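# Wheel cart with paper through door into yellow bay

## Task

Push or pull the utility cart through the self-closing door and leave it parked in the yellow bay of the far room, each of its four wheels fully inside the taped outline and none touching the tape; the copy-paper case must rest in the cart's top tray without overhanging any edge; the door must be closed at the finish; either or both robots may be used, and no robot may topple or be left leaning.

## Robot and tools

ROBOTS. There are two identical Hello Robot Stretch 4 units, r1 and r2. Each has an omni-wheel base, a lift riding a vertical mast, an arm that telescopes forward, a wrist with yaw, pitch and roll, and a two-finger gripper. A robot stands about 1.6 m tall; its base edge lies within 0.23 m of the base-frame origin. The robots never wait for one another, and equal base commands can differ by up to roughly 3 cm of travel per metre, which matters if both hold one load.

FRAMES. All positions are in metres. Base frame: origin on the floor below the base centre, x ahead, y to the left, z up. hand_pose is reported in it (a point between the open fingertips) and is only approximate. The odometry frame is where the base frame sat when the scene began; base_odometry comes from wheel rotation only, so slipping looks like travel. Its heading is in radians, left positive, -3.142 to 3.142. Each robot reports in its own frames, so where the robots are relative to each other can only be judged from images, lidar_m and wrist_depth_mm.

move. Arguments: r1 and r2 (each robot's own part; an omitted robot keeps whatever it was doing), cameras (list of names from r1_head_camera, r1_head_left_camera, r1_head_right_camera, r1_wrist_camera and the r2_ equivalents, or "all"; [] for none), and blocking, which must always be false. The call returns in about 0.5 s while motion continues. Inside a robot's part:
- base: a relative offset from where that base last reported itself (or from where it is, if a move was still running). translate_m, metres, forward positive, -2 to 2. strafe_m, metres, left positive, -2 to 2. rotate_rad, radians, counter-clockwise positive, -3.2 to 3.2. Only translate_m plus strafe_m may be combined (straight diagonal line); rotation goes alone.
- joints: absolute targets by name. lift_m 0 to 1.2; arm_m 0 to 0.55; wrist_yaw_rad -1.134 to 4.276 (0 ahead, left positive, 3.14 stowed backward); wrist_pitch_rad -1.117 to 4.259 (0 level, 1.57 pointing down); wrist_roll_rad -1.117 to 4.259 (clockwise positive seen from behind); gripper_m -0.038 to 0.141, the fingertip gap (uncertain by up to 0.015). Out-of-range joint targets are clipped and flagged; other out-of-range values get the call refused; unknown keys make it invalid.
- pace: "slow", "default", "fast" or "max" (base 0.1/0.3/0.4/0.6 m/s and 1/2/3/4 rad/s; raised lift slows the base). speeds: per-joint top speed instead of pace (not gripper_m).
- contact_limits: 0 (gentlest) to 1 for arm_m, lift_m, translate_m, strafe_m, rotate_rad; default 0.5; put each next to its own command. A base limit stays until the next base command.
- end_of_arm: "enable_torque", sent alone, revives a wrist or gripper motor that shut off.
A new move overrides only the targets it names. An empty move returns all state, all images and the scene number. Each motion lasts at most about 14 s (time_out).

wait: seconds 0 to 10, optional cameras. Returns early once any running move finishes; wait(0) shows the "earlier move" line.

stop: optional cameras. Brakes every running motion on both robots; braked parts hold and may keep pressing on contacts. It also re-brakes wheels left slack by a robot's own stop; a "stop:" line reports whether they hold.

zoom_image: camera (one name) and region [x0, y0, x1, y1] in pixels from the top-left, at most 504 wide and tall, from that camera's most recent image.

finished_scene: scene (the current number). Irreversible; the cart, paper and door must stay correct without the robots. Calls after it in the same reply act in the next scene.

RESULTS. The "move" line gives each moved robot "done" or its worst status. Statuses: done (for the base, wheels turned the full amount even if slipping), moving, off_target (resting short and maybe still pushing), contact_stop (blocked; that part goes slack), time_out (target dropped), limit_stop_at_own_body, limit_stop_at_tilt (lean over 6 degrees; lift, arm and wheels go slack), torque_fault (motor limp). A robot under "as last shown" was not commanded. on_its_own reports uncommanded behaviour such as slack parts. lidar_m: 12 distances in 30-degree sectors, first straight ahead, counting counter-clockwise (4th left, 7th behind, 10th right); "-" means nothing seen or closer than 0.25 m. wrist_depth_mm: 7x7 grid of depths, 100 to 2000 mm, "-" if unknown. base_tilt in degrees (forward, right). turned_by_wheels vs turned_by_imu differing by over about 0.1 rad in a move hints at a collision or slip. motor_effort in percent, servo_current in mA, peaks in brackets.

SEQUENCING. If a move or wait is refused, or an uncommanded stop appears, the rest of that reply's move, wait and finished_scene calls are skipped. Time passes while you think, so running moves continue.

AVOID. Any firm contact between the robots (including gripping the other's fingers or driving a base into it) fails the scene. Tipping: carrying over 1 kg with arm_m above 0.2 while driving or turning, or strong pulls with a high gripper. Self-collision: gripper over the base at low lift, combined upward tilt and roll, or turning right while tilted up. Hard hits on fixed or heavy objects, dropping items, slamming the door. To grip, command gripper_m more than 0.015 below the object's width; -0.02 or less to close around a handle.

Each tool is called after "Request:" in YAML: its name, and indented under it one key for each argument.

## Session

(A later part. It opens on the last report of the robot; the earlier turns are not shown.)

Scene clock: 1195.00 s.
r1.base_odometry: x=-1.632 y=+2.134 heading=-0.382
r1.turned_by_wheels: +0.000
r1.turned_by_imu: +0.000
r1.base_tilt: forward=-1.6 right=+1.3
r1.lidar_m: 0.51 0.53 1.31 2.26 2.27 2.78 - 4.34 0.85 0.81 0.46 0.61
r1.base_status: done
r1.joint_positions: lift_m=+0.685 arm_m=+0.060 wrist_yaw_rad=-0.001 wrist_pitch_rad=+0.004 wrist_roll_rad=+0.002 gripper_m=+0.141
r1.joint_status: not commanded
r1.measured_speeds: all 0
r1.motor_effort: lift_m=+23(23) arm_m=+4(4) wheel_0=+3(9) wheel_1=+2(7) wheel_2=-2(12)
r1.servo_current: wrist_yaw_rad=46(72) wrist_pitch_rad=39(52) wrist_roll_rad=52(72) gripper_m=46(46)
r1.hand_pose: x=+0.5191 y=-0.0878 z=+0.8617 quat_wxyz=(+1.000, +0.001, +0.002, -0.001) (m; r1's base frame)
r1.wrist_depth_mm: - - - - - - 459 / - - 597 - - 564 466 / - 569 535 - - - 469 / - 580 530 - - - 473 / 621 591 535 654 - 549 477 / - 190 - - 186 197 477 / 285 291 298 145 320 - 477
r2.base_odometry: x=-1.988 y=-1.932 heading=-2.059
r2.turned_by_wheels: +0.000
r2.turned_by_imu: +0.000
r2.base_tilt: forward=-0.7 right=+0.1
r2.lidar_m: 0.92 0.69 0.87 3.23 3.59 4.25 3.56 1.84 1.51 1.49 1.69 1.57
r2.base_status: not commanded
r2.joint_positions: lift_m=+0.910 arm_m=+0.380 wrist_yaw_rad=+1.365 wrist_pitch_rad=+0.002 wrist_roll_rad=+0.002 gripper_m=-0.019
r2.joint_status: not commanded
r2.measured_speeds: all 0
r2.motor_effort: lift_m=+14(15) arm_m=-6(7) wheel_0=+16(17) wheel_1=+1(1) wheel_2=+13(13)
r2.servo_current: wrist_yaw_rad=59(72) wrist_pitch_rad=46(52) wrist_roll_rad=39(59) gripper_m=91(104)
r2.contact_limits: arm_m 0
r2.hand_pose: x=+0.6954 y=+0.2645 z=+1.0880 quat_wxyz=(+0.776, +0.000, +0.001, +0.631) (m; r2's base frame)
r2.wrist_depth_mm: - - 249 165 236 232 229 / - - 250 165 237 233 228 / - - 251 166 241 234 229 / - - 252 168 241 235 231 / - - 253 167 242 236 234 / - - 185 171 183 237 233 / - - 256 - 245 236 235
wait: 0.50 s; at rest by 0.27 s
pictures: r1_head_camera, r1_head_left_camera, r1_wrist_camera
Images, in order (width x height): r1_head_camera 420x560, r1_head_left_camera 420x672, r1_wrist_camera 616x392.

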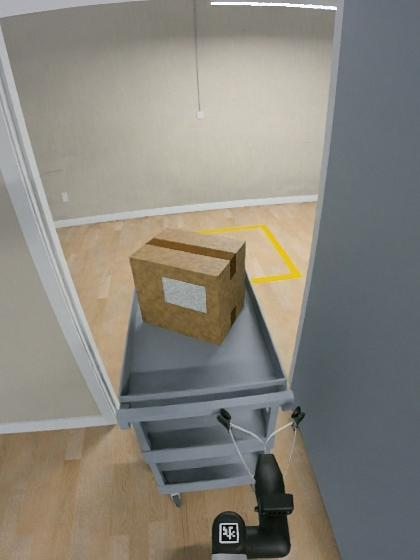

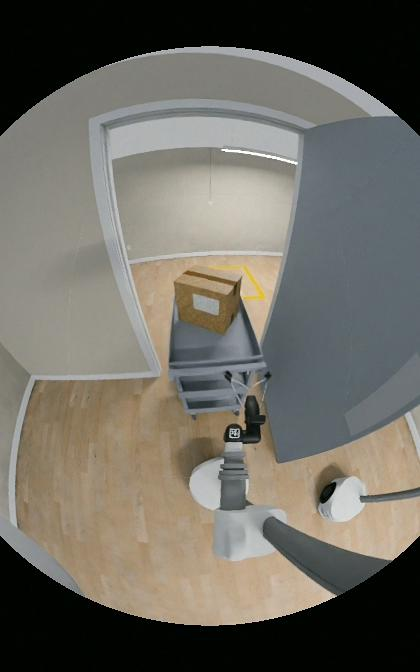

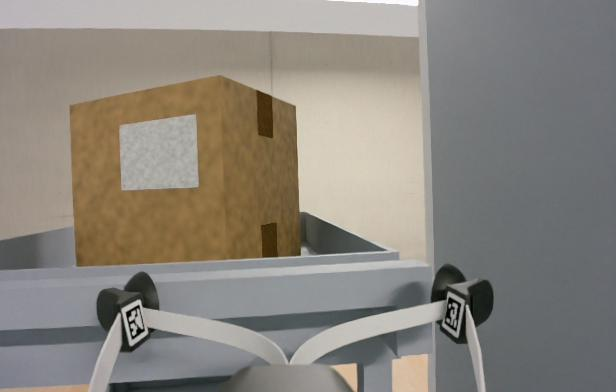

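Request:
move:
  r1: {"base":{"translate_m":-0.03,"strafe_m":0.22}}
  blocking: false

Request:
wait:
  seconds: 2

Request:
move:
  r1: {"base":{"rotate_rad":-0.1}}
  blocking: false

Request:
wait:
  seconds: 1.2

Request:
move:
  r1: {"base":{"translate_m":0.25},"pace":"slow"}
  blocking: false

Request:
wait:
  seconds: 5

Request:
wait:
  seconds: 0.5
  cameras: ["r1_head_camera", "r1_wrist_camera", "r1_head_left_camera"]

Scene clock: 1222.87 s.
move: r1 moving
r1.base_odometry: x=-1.624 y=+2.167 heading=-0.382
r1.turned_by_wheels: +0.000
r1.turned_by_imu: +0.000
r1.base_tilt: forward=-1.6 right=+1.3
r1.lidar_m: 0.52 0.51 1.28 2.24 2.26 2.77 - 4.41 0.88 0.53 0.49 0.62
r1.base_status: translate_m moving; strafe_m moving
r1.joint_positions: lift_m=+0.685 arm_m=+0.060 wrist_yaw_rad=-0.001 wrist_pitch_rad=+0.004 wrist_roll_rad=+0.002 gripper_m=+0.141
r1.joint_status: not commanded
r1.measured_speeds: translate_m=-0.018 strafe_m=+0.130 rotate_rad=+0.000 lift_m=+0.000 arm_m=+0.000 wrist_yaw_rad=+0.000 wrist_pitch_rad=+0.000 wrist_roll_rad=+0.000
r1.motor_effort: lift_m=+23(23) arm_m=+4(4) wheel_0=-9(10) wheel_1=+9(9) wheel_2=+2(4)
r1.servo_current: wrist_yaw_rad=52(52) wrist_pitch_rad=39(52) wrist_roll_rad=46(59) gripper_m=39(46)
r1.hand_pose: x=+0.5191 y=-0.0878 z=+0.8617 quat_wxyz=(+1.000, +0.001, +0.002, -0.001) (m; r1's base frame)
r1.wrist_depth_mm: - - - - - - 469 / - - 597 - - - 480 / - 580 535 - - - 480 / - 585 535 - - - 480 / 621 585 539 676 - - 492 / - 192 - - 190 206 492 / 285 186 300 140 336 - 488
r2: as last shown
r2.base_tilt: forward=-0.7 right=+0.0
r2.lidar_m: 0.88 0.65 0.89 3.23 3.68 4.26 3.57 1.82 1.50 1.48 1.68 1.54
r2.motor_effort: lift_m=+15(15) arm_m=-6(7) wheel_0=+17(17) wheel_1=+1(1) wheel_2=+13(13)
r2.servo_current: wrist_yaw_rad=46(72) wrist_pitch_rad=39(46) wrist_roll_rad=52(52) gripper_m=98(98)
r2.contact_limits: arm_m 0
r2.wrist_depth_mm: - - 248 165 236 232 228 / - - 248 165 238 232 229 / - - 251 166 239 235 231 / - - 252 168 242 236 232 / - - 254 167 242 236 232 / - - 186 171 183 237 235 / - - 257 - 244 236 235
pictures: none

Scene clock: 1224.47 s.
earlier move: r1 done
r1.base_odometry: x=-1.578 y=+2.350 heading=-0.381
r1.turned_by_wheels: +0.000
r1.turned_by_imu: +0.001
r1.base_tilt: forward=-1.6 right=+1.3
r1.lidar_m: 0.53 1.04 1.25 2.05 2.06 2.55 - 4.74 1.08 0.70 0.68 0.59
r1.base_status: done
r1.joint_positions: lift_m=+0.685 arm_m=+0.060 wrist_yaw_rad=-0.001 wrist_pitch_rad=+0.004 wrist_roll_rad=+0.002 gripper_m=+0.141
r1.joint_status: not commanded
r1.measured_speeds: all 0
r1.motor_effort: lift_m=+23(23) arm_m=+4(4) wheel_0=-1(12) wheel_1=+2(11) wheel_2=+3(4)
r1.servo_current: wrist_yaw_rad=46(72) wrist_pitch_rad=39(52) wrist_roll_rad=39(59) gripper_m=46(46)
r1.hand_pose: x=+0.5191 y=-0.0878 z=+0.8617 quat_wxyz=(+1.000, +0.001, +0.002, -0.001) (m; r1's base frame)
r1.wrist_depth_mm: 750 - - - - - - / 750 - - - - - - / 732 - 647 580 715 - - / 732 - 640 591 603 - - / 741 585 647 585 559 - - / - 195 - - 187 195 345 / 232 291 303 143 327 1808 -
r2.base_odometry: x=-1.988 y=-1.932 heading=-2.059
r2.turned_by_wheels: +0.000
r2.turned_by_imu: +0.000
r2.base_tilt: forward=-0.7 right=+0.1
r2.lidar_m: 0.91 0.69 1.06 3.26 3.64 4.28 3.56 1.83 1.51 1.49 1.69 1.56
r2.base_status: not commanded
r2.joint_positions: lift_m=+0.910 arm_m=+0.380 wrist_yaw_rad=+1.365 wrist_pitch_rad=+0.002 wrist_roll_rad=+0.002 gripper_m=-0.019
r2.joint_status: not commanded
r2.measured_speeds: all 0
r2.motor_effort: lift_m=+14(15) arm_m=-6(7) wheel_0=+17(17) wheel_1=+0(1) wheel_2=+13(13)
r2.servo_current: wrist_yaw_rad=59(72) wrist_pitch_rad=39(46) wrist_roll_rad=52(59) gripper_m=98(104)
r2.contact_limits: arm_m 0
r2.hand_pose: x=+0.6954 y=+0.2645 z=+1.0880 quat_wxyz=(+0.776, +0.000, +0.001, +0.631) (m; r2's base frame)
r2.wrist_depth_mm: - - 248 165 237 231 228 / - - 249 165 238 233 229 / - - 251 166 240 234 229 / - - 252 168 240 236 231 / - - 253 167 243 236 232 / - - 187 171 183 237 234 / - - 257 - 244 237 235
wait: 1.60 of 2 s (r1 has come to rest)
pictures: none

Scene clock: 1224.97 s.
move: r1 moving
r1.base_odometry: x=-1.578 y=+2.350 heading=-0.481
r1.turned_by_wheels: -0.100
r1.turned_by_imu: -0.100
r1.base_tilt: forward=-1.6 right=+1.3
r1.lidar_m: 0.51 1.04 1.19 2.04 2.04 2.37 4.10 4.77 1.15 1.06 0.67 0.61
r1.base_status: rotate_rad moving
r1.joint_positions: lift_m=+0.685 arm_m=+0.060 wrist_yaw_rad=-0.001 wrist_pitch_rad=+0.004 wrist_roll_rad=+0.002 gripper_m=+0.141
r1.joint_status: not commanded
r1.measured_speeds: all 0
r1.motor_effort: lift_m=+23(23) arm_m=+4(4) wheel_0=+2(6) wheel_1=+1(7) wheel_2=+0(7)
r1.servo_current: wrist_yaw_rad=52(65) wrist_pitch_rad=46(46) wrist_roll_rad=65(65) gripper_m=39(46)
r1.hand_pose: x=+0.5191 y=-0.0878 z=+0.8617 quat_wxyz=(+1.000, +0.001, +0.002, -0.001) (m; r1's base frame)
r1.wrist_depth_mm: - - - - - - - / - - - - - - - / - 640 597 569 - - - / - 647 597 580 - - - / - 634 609 580 - - - / - 193 176 - 187 193 - / 283 301 312 144 1921 397 -
r2: as last shown
r2.lidar_m: 0.95 0.68 1.07 3.24 3.67 4.27 3.58 1.82 1.51 1.49 1.70 1.56
r2.motor_effort: lift_m=+15(15) arm_m=-6(7) wheel_0=+16(17) wheel_1=+0(1) wheel_2=+13(13)
r2.servo_current: wrist_yaw_rad=52(65) wrist_pitch_rad=39(46) wrist_roll_rad=39(59) gripper_m=98(98)
r2.contact_limits: arm_m 0
r2.wrist_depth_mm: - - 249 165 237 231 228 / - - 250 165 237 232 229 / - - 251 166 239 234 229 / - - 251 168 240 236 231 / - - 253 167 242 236 232 / - - 187 171 183 237 234 / - - 257 - 245 237 235
pictures: none

Scene clock: 1225.20 s.
earlier move: r1 done
r1.base_odometry: x=-1.578 y=+2.350 heading=-0.481
r1.turned_by_wheels: +0.000
r1.turned_by_imu: +0.000
r1.base_tilt: forward=-1.6 right=+1.3
r1.lidar_m: 0.52 1.03 1.20 2.06 2.03 2.36 4.11 4.78 1.16 1.05 0.71 0.60
r1.base_status: done
r1.joint_positions: lift_m=+0.685 arm_m=+0.060 wrist_yaw_rad=-0.001 wrist_pitch_rad=+0.004 wrist_roll_rad=+0.002 gripper_m=+0.141
r1.joint_status: not commanded
r1.measured_speeds: all 0
r1.motor_effort: lift_m=+23(23) arm_m=+4(4) wheel_0=+3(6) wheel_1=+1(7) wheel_2=+0(7)
r1.servo_current: wrist_yaw_rad=39(65) wrist_pitch_rad=46(46) wrist_roll_rad=72(72) gripper_m=46(46)
r1.hand_pose: x=+0.5191 y=-0.0878 z=+0.8617 quat_wxyz=(+1.000, +0.001, +0.002, -0.001) (m; r1's base frame)
r1.wrist_depth_mm: - - - - - - - / - - - - - - - / - 654 609 574 - - - / - - 603 580 - - - / - 640 603 585 - - - / - 194 175 - 188 193 - / 283 298 314 143 1921 392 -
r2.base_odometry: x=-1.988 y=-1.932 heading=-2.059
r2.turned_by_wheels: +0.000
r2.turned_by_imu: +0.000
r2.base_tilt: forward=-0.6 right=+0.1
r2.lidar_m: 0.95 0.68 1.09 3.25 3.65 4.27 3.58 1.84 1.52 1.49 1.69 1.57
r2.base_status: not commanded
r2.joint_positions: lift_m=+0.910 arm_m=+0.380 wrist_yaw_rad=+1.365 wrist_pitch_rad=+0.002 wrist_roll_rad=+0.002 gripper_m=-0.019
r2.joint_status: not commanded
r2.measured_speeds: all 0
r2.motor_effort: lift_m=+15(15) arm_m=-6(7) wheel_0=+16(17) wheel_1=+1(1) wheel_2=+13(13)
r2.servo_current: wrist_yaw_rad=52(65) wrist_pitch_rad=39(46) wrist_roll_rad=46(59) gripper_m=98(104)
r2.contact_limits: arm_m 0
r2.hand_pose: x=+0.6954 y=+0.2645 z=+1.0880 quat_wxyz=(+0.776, +0.000, +0.001, +0.631) (m; r2's base frame)
r2.wrist_depth_mm: - - 248 165 237 232 228 / - - 250 166 237 233 229 / - - 250 166 239 235 230 / - - 252 168 241 236 231 / - - 254 167 243 236 233 / - - 187 171 183 237 234 / - - 256 - 246 236 236
wait: 0.23 of 1.2 s (r1 has come to rest)
pictures: none

Scene clock: 1225.70 s.
move: r1 moving
r1.base_odometry: x=-1.567 y=+2.344 heading=-0.481
r1.turned_by_wheels: +0.000
r1.turned_by_imu: +0.000
r1.base_tilt: forward=-1.6 right=+1.3
r1.lidar_m: 0.50 0.99 1.17 2.03 2.05 2.37 4.11 4.79 1.15 1.05 0.68 0.58
r1.base_status: translate_m moving
r1.joint_positions: lift_m=+0.685 arm_m=+0.060 wrist_yaw_rad=-0.001 wrist_pitch_rad=+0.004 wrist_roll_rad=+0.002 gripper_m=+0.141
r1.joint_status: not commanded
r1.measured_speeds: translate_m=+0.048 strafe_m=-0.001 rotate_rad=-0.002 lift_m=+0.000 arm_m=+0.000 wrist_yaw_rad=+0.000 wrist_pitch_rad=+0.000 wrist_roll_rad=+0.000
r1.motor_effort: lift_m=+23(23) arm_m=+4(4) wheel_0=+6(8) wheel_1=+3(6) wheel_2=-6(7)
r1.servo_current: wrist_yaw_rad=52(59) wrist_pitch_rad=39(52) wrist_roll_rad=39(72) gripper_m=39(52)
r1.hand_pose: x=+0.5191 y=-0.0878 z=+0.8617 quat_wxyz=(+1.000, +0.001, +0.002, -0.001) (m; r1's base frame)
r1.wrist_depth_mm: - - - - - - - / - - - - - - - / - 634 591 564 - - - / - 640 591 569 - - - / - 627 591 564 - - - / - 194 - - 187 196 - / 274 293 304 143 1921 384 -
r2: as last shown
r2.base_tilt: forward=-0.6 right=+0.0
r2.lidar_m: 0.89 0.69 1.08 3.25 3.65 4.26 3.56 1.83 1.51 1.50 1.69 1.57
r2.motor_effort: lift_m=+15(15) arm_m=-7(7) wheel_0=+16(17) wheel_1=+0(1) wheel_2=+13(13)
r2.servo_current: wrist_yaw_rad=46(59) wrist_pitch_rad=39(46) wrist_roll_rad=52(52) gripper_m=98(98)
r2.contact_limits: arm_m 0
r2.wrist_depth_mm: - - 249 164 237 232 228 / - - 250 166 236 233 229 / - - 251 166 240 235 229 / - - 251 168 242 236 231 / - - 254 167 242 236 233 / - - 188 171 183 237 234 / - - 257 - 245 237 235
pictures: none

Scene clock: 1228.97 s.
earlier move: r1 done
r1.base_odometry: x=-1.357 y=+2.234 heading=-0.481
r1.turned_by_wheels: +0.000
r1.turned_by_imu: +0.000
r1.base_tilt: forward=-1.6 right=+1.3
r1.lidar_m: 0.51 0.52 0.91 1.59 2.11 2.45 - 5.01 1.11 0.62 0.64 0.61
r1.base_status: done
r1.joint_positions: lift_m=+0.685 arm_m=+0.060 wrist_yaw_rad=-0.001 wrist_pitch_rad=+0.004 wrist_roll_rad=+0.002 gripper_m=+0.141
r1.joint_status: not commanded
r1.measured_speeds: all 0
r1.motor_effort: lift_m=+23(23) arm_m=+4(4) wheel_0=+3(8) wheel_1=+3(7) wheel_2=-3(11)
r1.servo_current: wrist_yaw_rad=39(65) wrist_pitch_rad=46(52) wrist_roll_rad=39(72) gripper_m=39(52)
r1.hand_pose: x=+0.5191 y=-0.0878 z=+0.8617 quat_wxyz=(+1.000, +0.001, +0.002, -0.001) (m; r1's base frame)
r1.wrist_depth_mm: - - - - - - - / - - 580 - - - 554 / - 574 535 - - - 549 / - 585 539 699 - - 569 / 621 591 539 647 - 798 549 / - 190 - - 187 197 - / 282 290 301 145 332 1756 -
r2.base_odometry: x=-1.988 y=-1.932 heading=-2.059
r2.turned_by_wheels: +0.000
r2.turned_by_imu: +0.000
r2.base_tilt: forward=-0.7 right=+0.0
r2.lidar_m: 0.97 0.70 1.14 3.24 3.64 4.29 3.54 1.81 1.50 1.49 1.67 1.55
r2.base_status: not commanded
r2.joint_positions: lift_m=+0.910 arm_m=+0.380 wrist_yaw_rad=+1.365 wrist_pitch_rad=+0.002 wrist_roll_rad=+0.002 gripper_m=-0.019
r2.joint_status: not commanded
r2.measured_speeds: all 0
r2.motor_effort: lift_m=+14(15) arm_m=-6(7) wheel_0=+16(17) wheel_1=+0(1) wheel_2=+13(13)
r2.servo_current: wrist_yaw_rad=46(72) wrist_pitch_rad=46(46) wrist_roll_rad=52(72) gripper_m=91(104)
r2.contact_limits: arm_m 0
r2.hand_pose: x=+0.6954 y=+0.2645 z=+1.0880 quat_wxyz=(+0.776, +0.000, +0.001, +0.631) (m; r2's base frame)
r2.wrist_depth_mm: - - 248 165 237 232 227 / - - 250 165 237 233 229 / - - 251 166 241 233 230 / - - 253 168 240 236 231 / - - 254 167 242 237 232 / - - 187 171 183 237 234 / - - 257 - 244 237 236
wait: 3.27 of 5 s (r1 has come to rest)
pictures: none

Scene clock: 1229.47 s.
r1.base_odometry: x=-1.357 y=+2.234 heading=-0.481
r1.turned_by_wheels: +0.000
r1.turned_by_imu: +0.000
r1.base_tilt: forward=-1.6 right=+1.3
r1.lidar_m: 0.50 0.50 0.93 1.59 2.13 2.46 - 5.02 1.10 0.63 0.64 0.60
r1.base_status: done
r1.joint_positions: lift_m=+0.685 arm_m=+0.060 wrist_yaw_rad=-0.001 wrist_pitch_rad=+0.004 wrist_roll_rad=+0.002 gripper_m=+0.141
r1.joint_status: not commanded
r1.measured_speeds: all 0
r1.motor_effort: lift_m=+23(23) arm_m=+4(4) wheel_0=+3(8) wheel_1=+3(7) wheel_2=-3(11)
r1.servo_current: wrist_yaw_rad=52(65) wrist_pitch_rad=39(52) wrist_roll_rad=52(72) gripper_m=46(52)
r1.hand_pose: x=+0.5191 y=-0.0878 z=+0.8617 quat_wxyz=(+1.000, +0.001, +0.002, -0.001) (m; r1's base frame)
r1.wrist_depth_mm: - - - - - - - / - - 585 - - - 554 / - 591 539 - - - 539 / - 585 539 707 - - 564 / 627 585 535 654 - 788 549 / - 190 - - 186 196 - / 283 289 300 145 332 1756 -
r2.base_odometry: x=-1.988 y=-1.932 heading=-2.059
r2.turned_by_wheels: +0.000
r2.turned_by_imu: +0.000
r2.base_tilt: forward=-0.7 right=+0.0
r2.lidar_m: 0.93 0.68 1.13 3.25 3.66 4.26 3.52 1.81 1.51 1.49 1.67 1.54
r2.base_status: not commanded
r2.joint_positions: lift_m=+0.910 arm_m=+0.380 wrist_yaw_rad=+1.365 wrist_pitch_rad=+0.002 wrist_roll_rad=+0.002 gripper_m=-0.019
r2.joint_status: not commanded
r2.measured_speeds: all 0
r2.motor_effort: lift_m=+15(15) arm_m=-6(7) wheel_0=+17(17) wheel_1=+0(1) wheel_2=+13(13)
r2.servo_current: wrist_yaw_rad=52(72) wrist_pitch_rad=39(46) wrist_roll_rad=59(72) gripper_m=91(104)
r2.contact_limits: arm_m 0
r2.hand_pose: x=+0.6954 y=+0.2645 z=+1.0880 quat_wxyz=(+0.776, +0.000, +0.001, +0.631) (m; r2's base frame)
r2.wrist_depth_mm: - - 249 164 238 232 228 / - - 251 165 237 233 229 / - - 251 166 239 235 230 / - - 252 168 242 236 232 / - - 254 167 242 236 232 / - - 188 171 183 236 233 / - - 256 - 244 237 236
wait: 0.50 s; at rest by 0.27 s
pictures: r1_head_camera, r1_head_left_camera, r1_wrist_camera
Images, in order (width x height): r1_head_camera 420x560, r1_head_left_camera 420x672, r1_wrist_camera 616x392.

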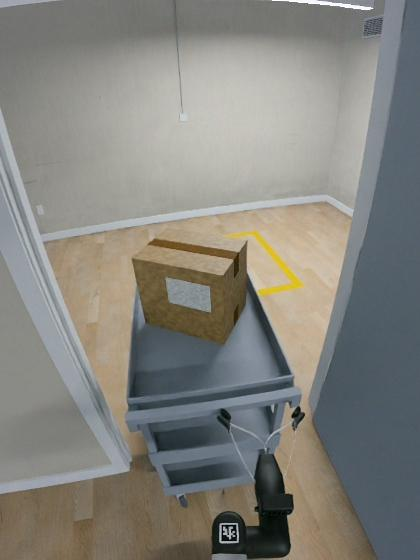

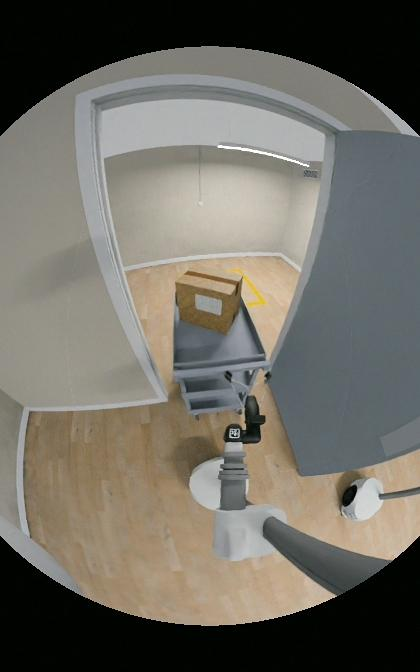

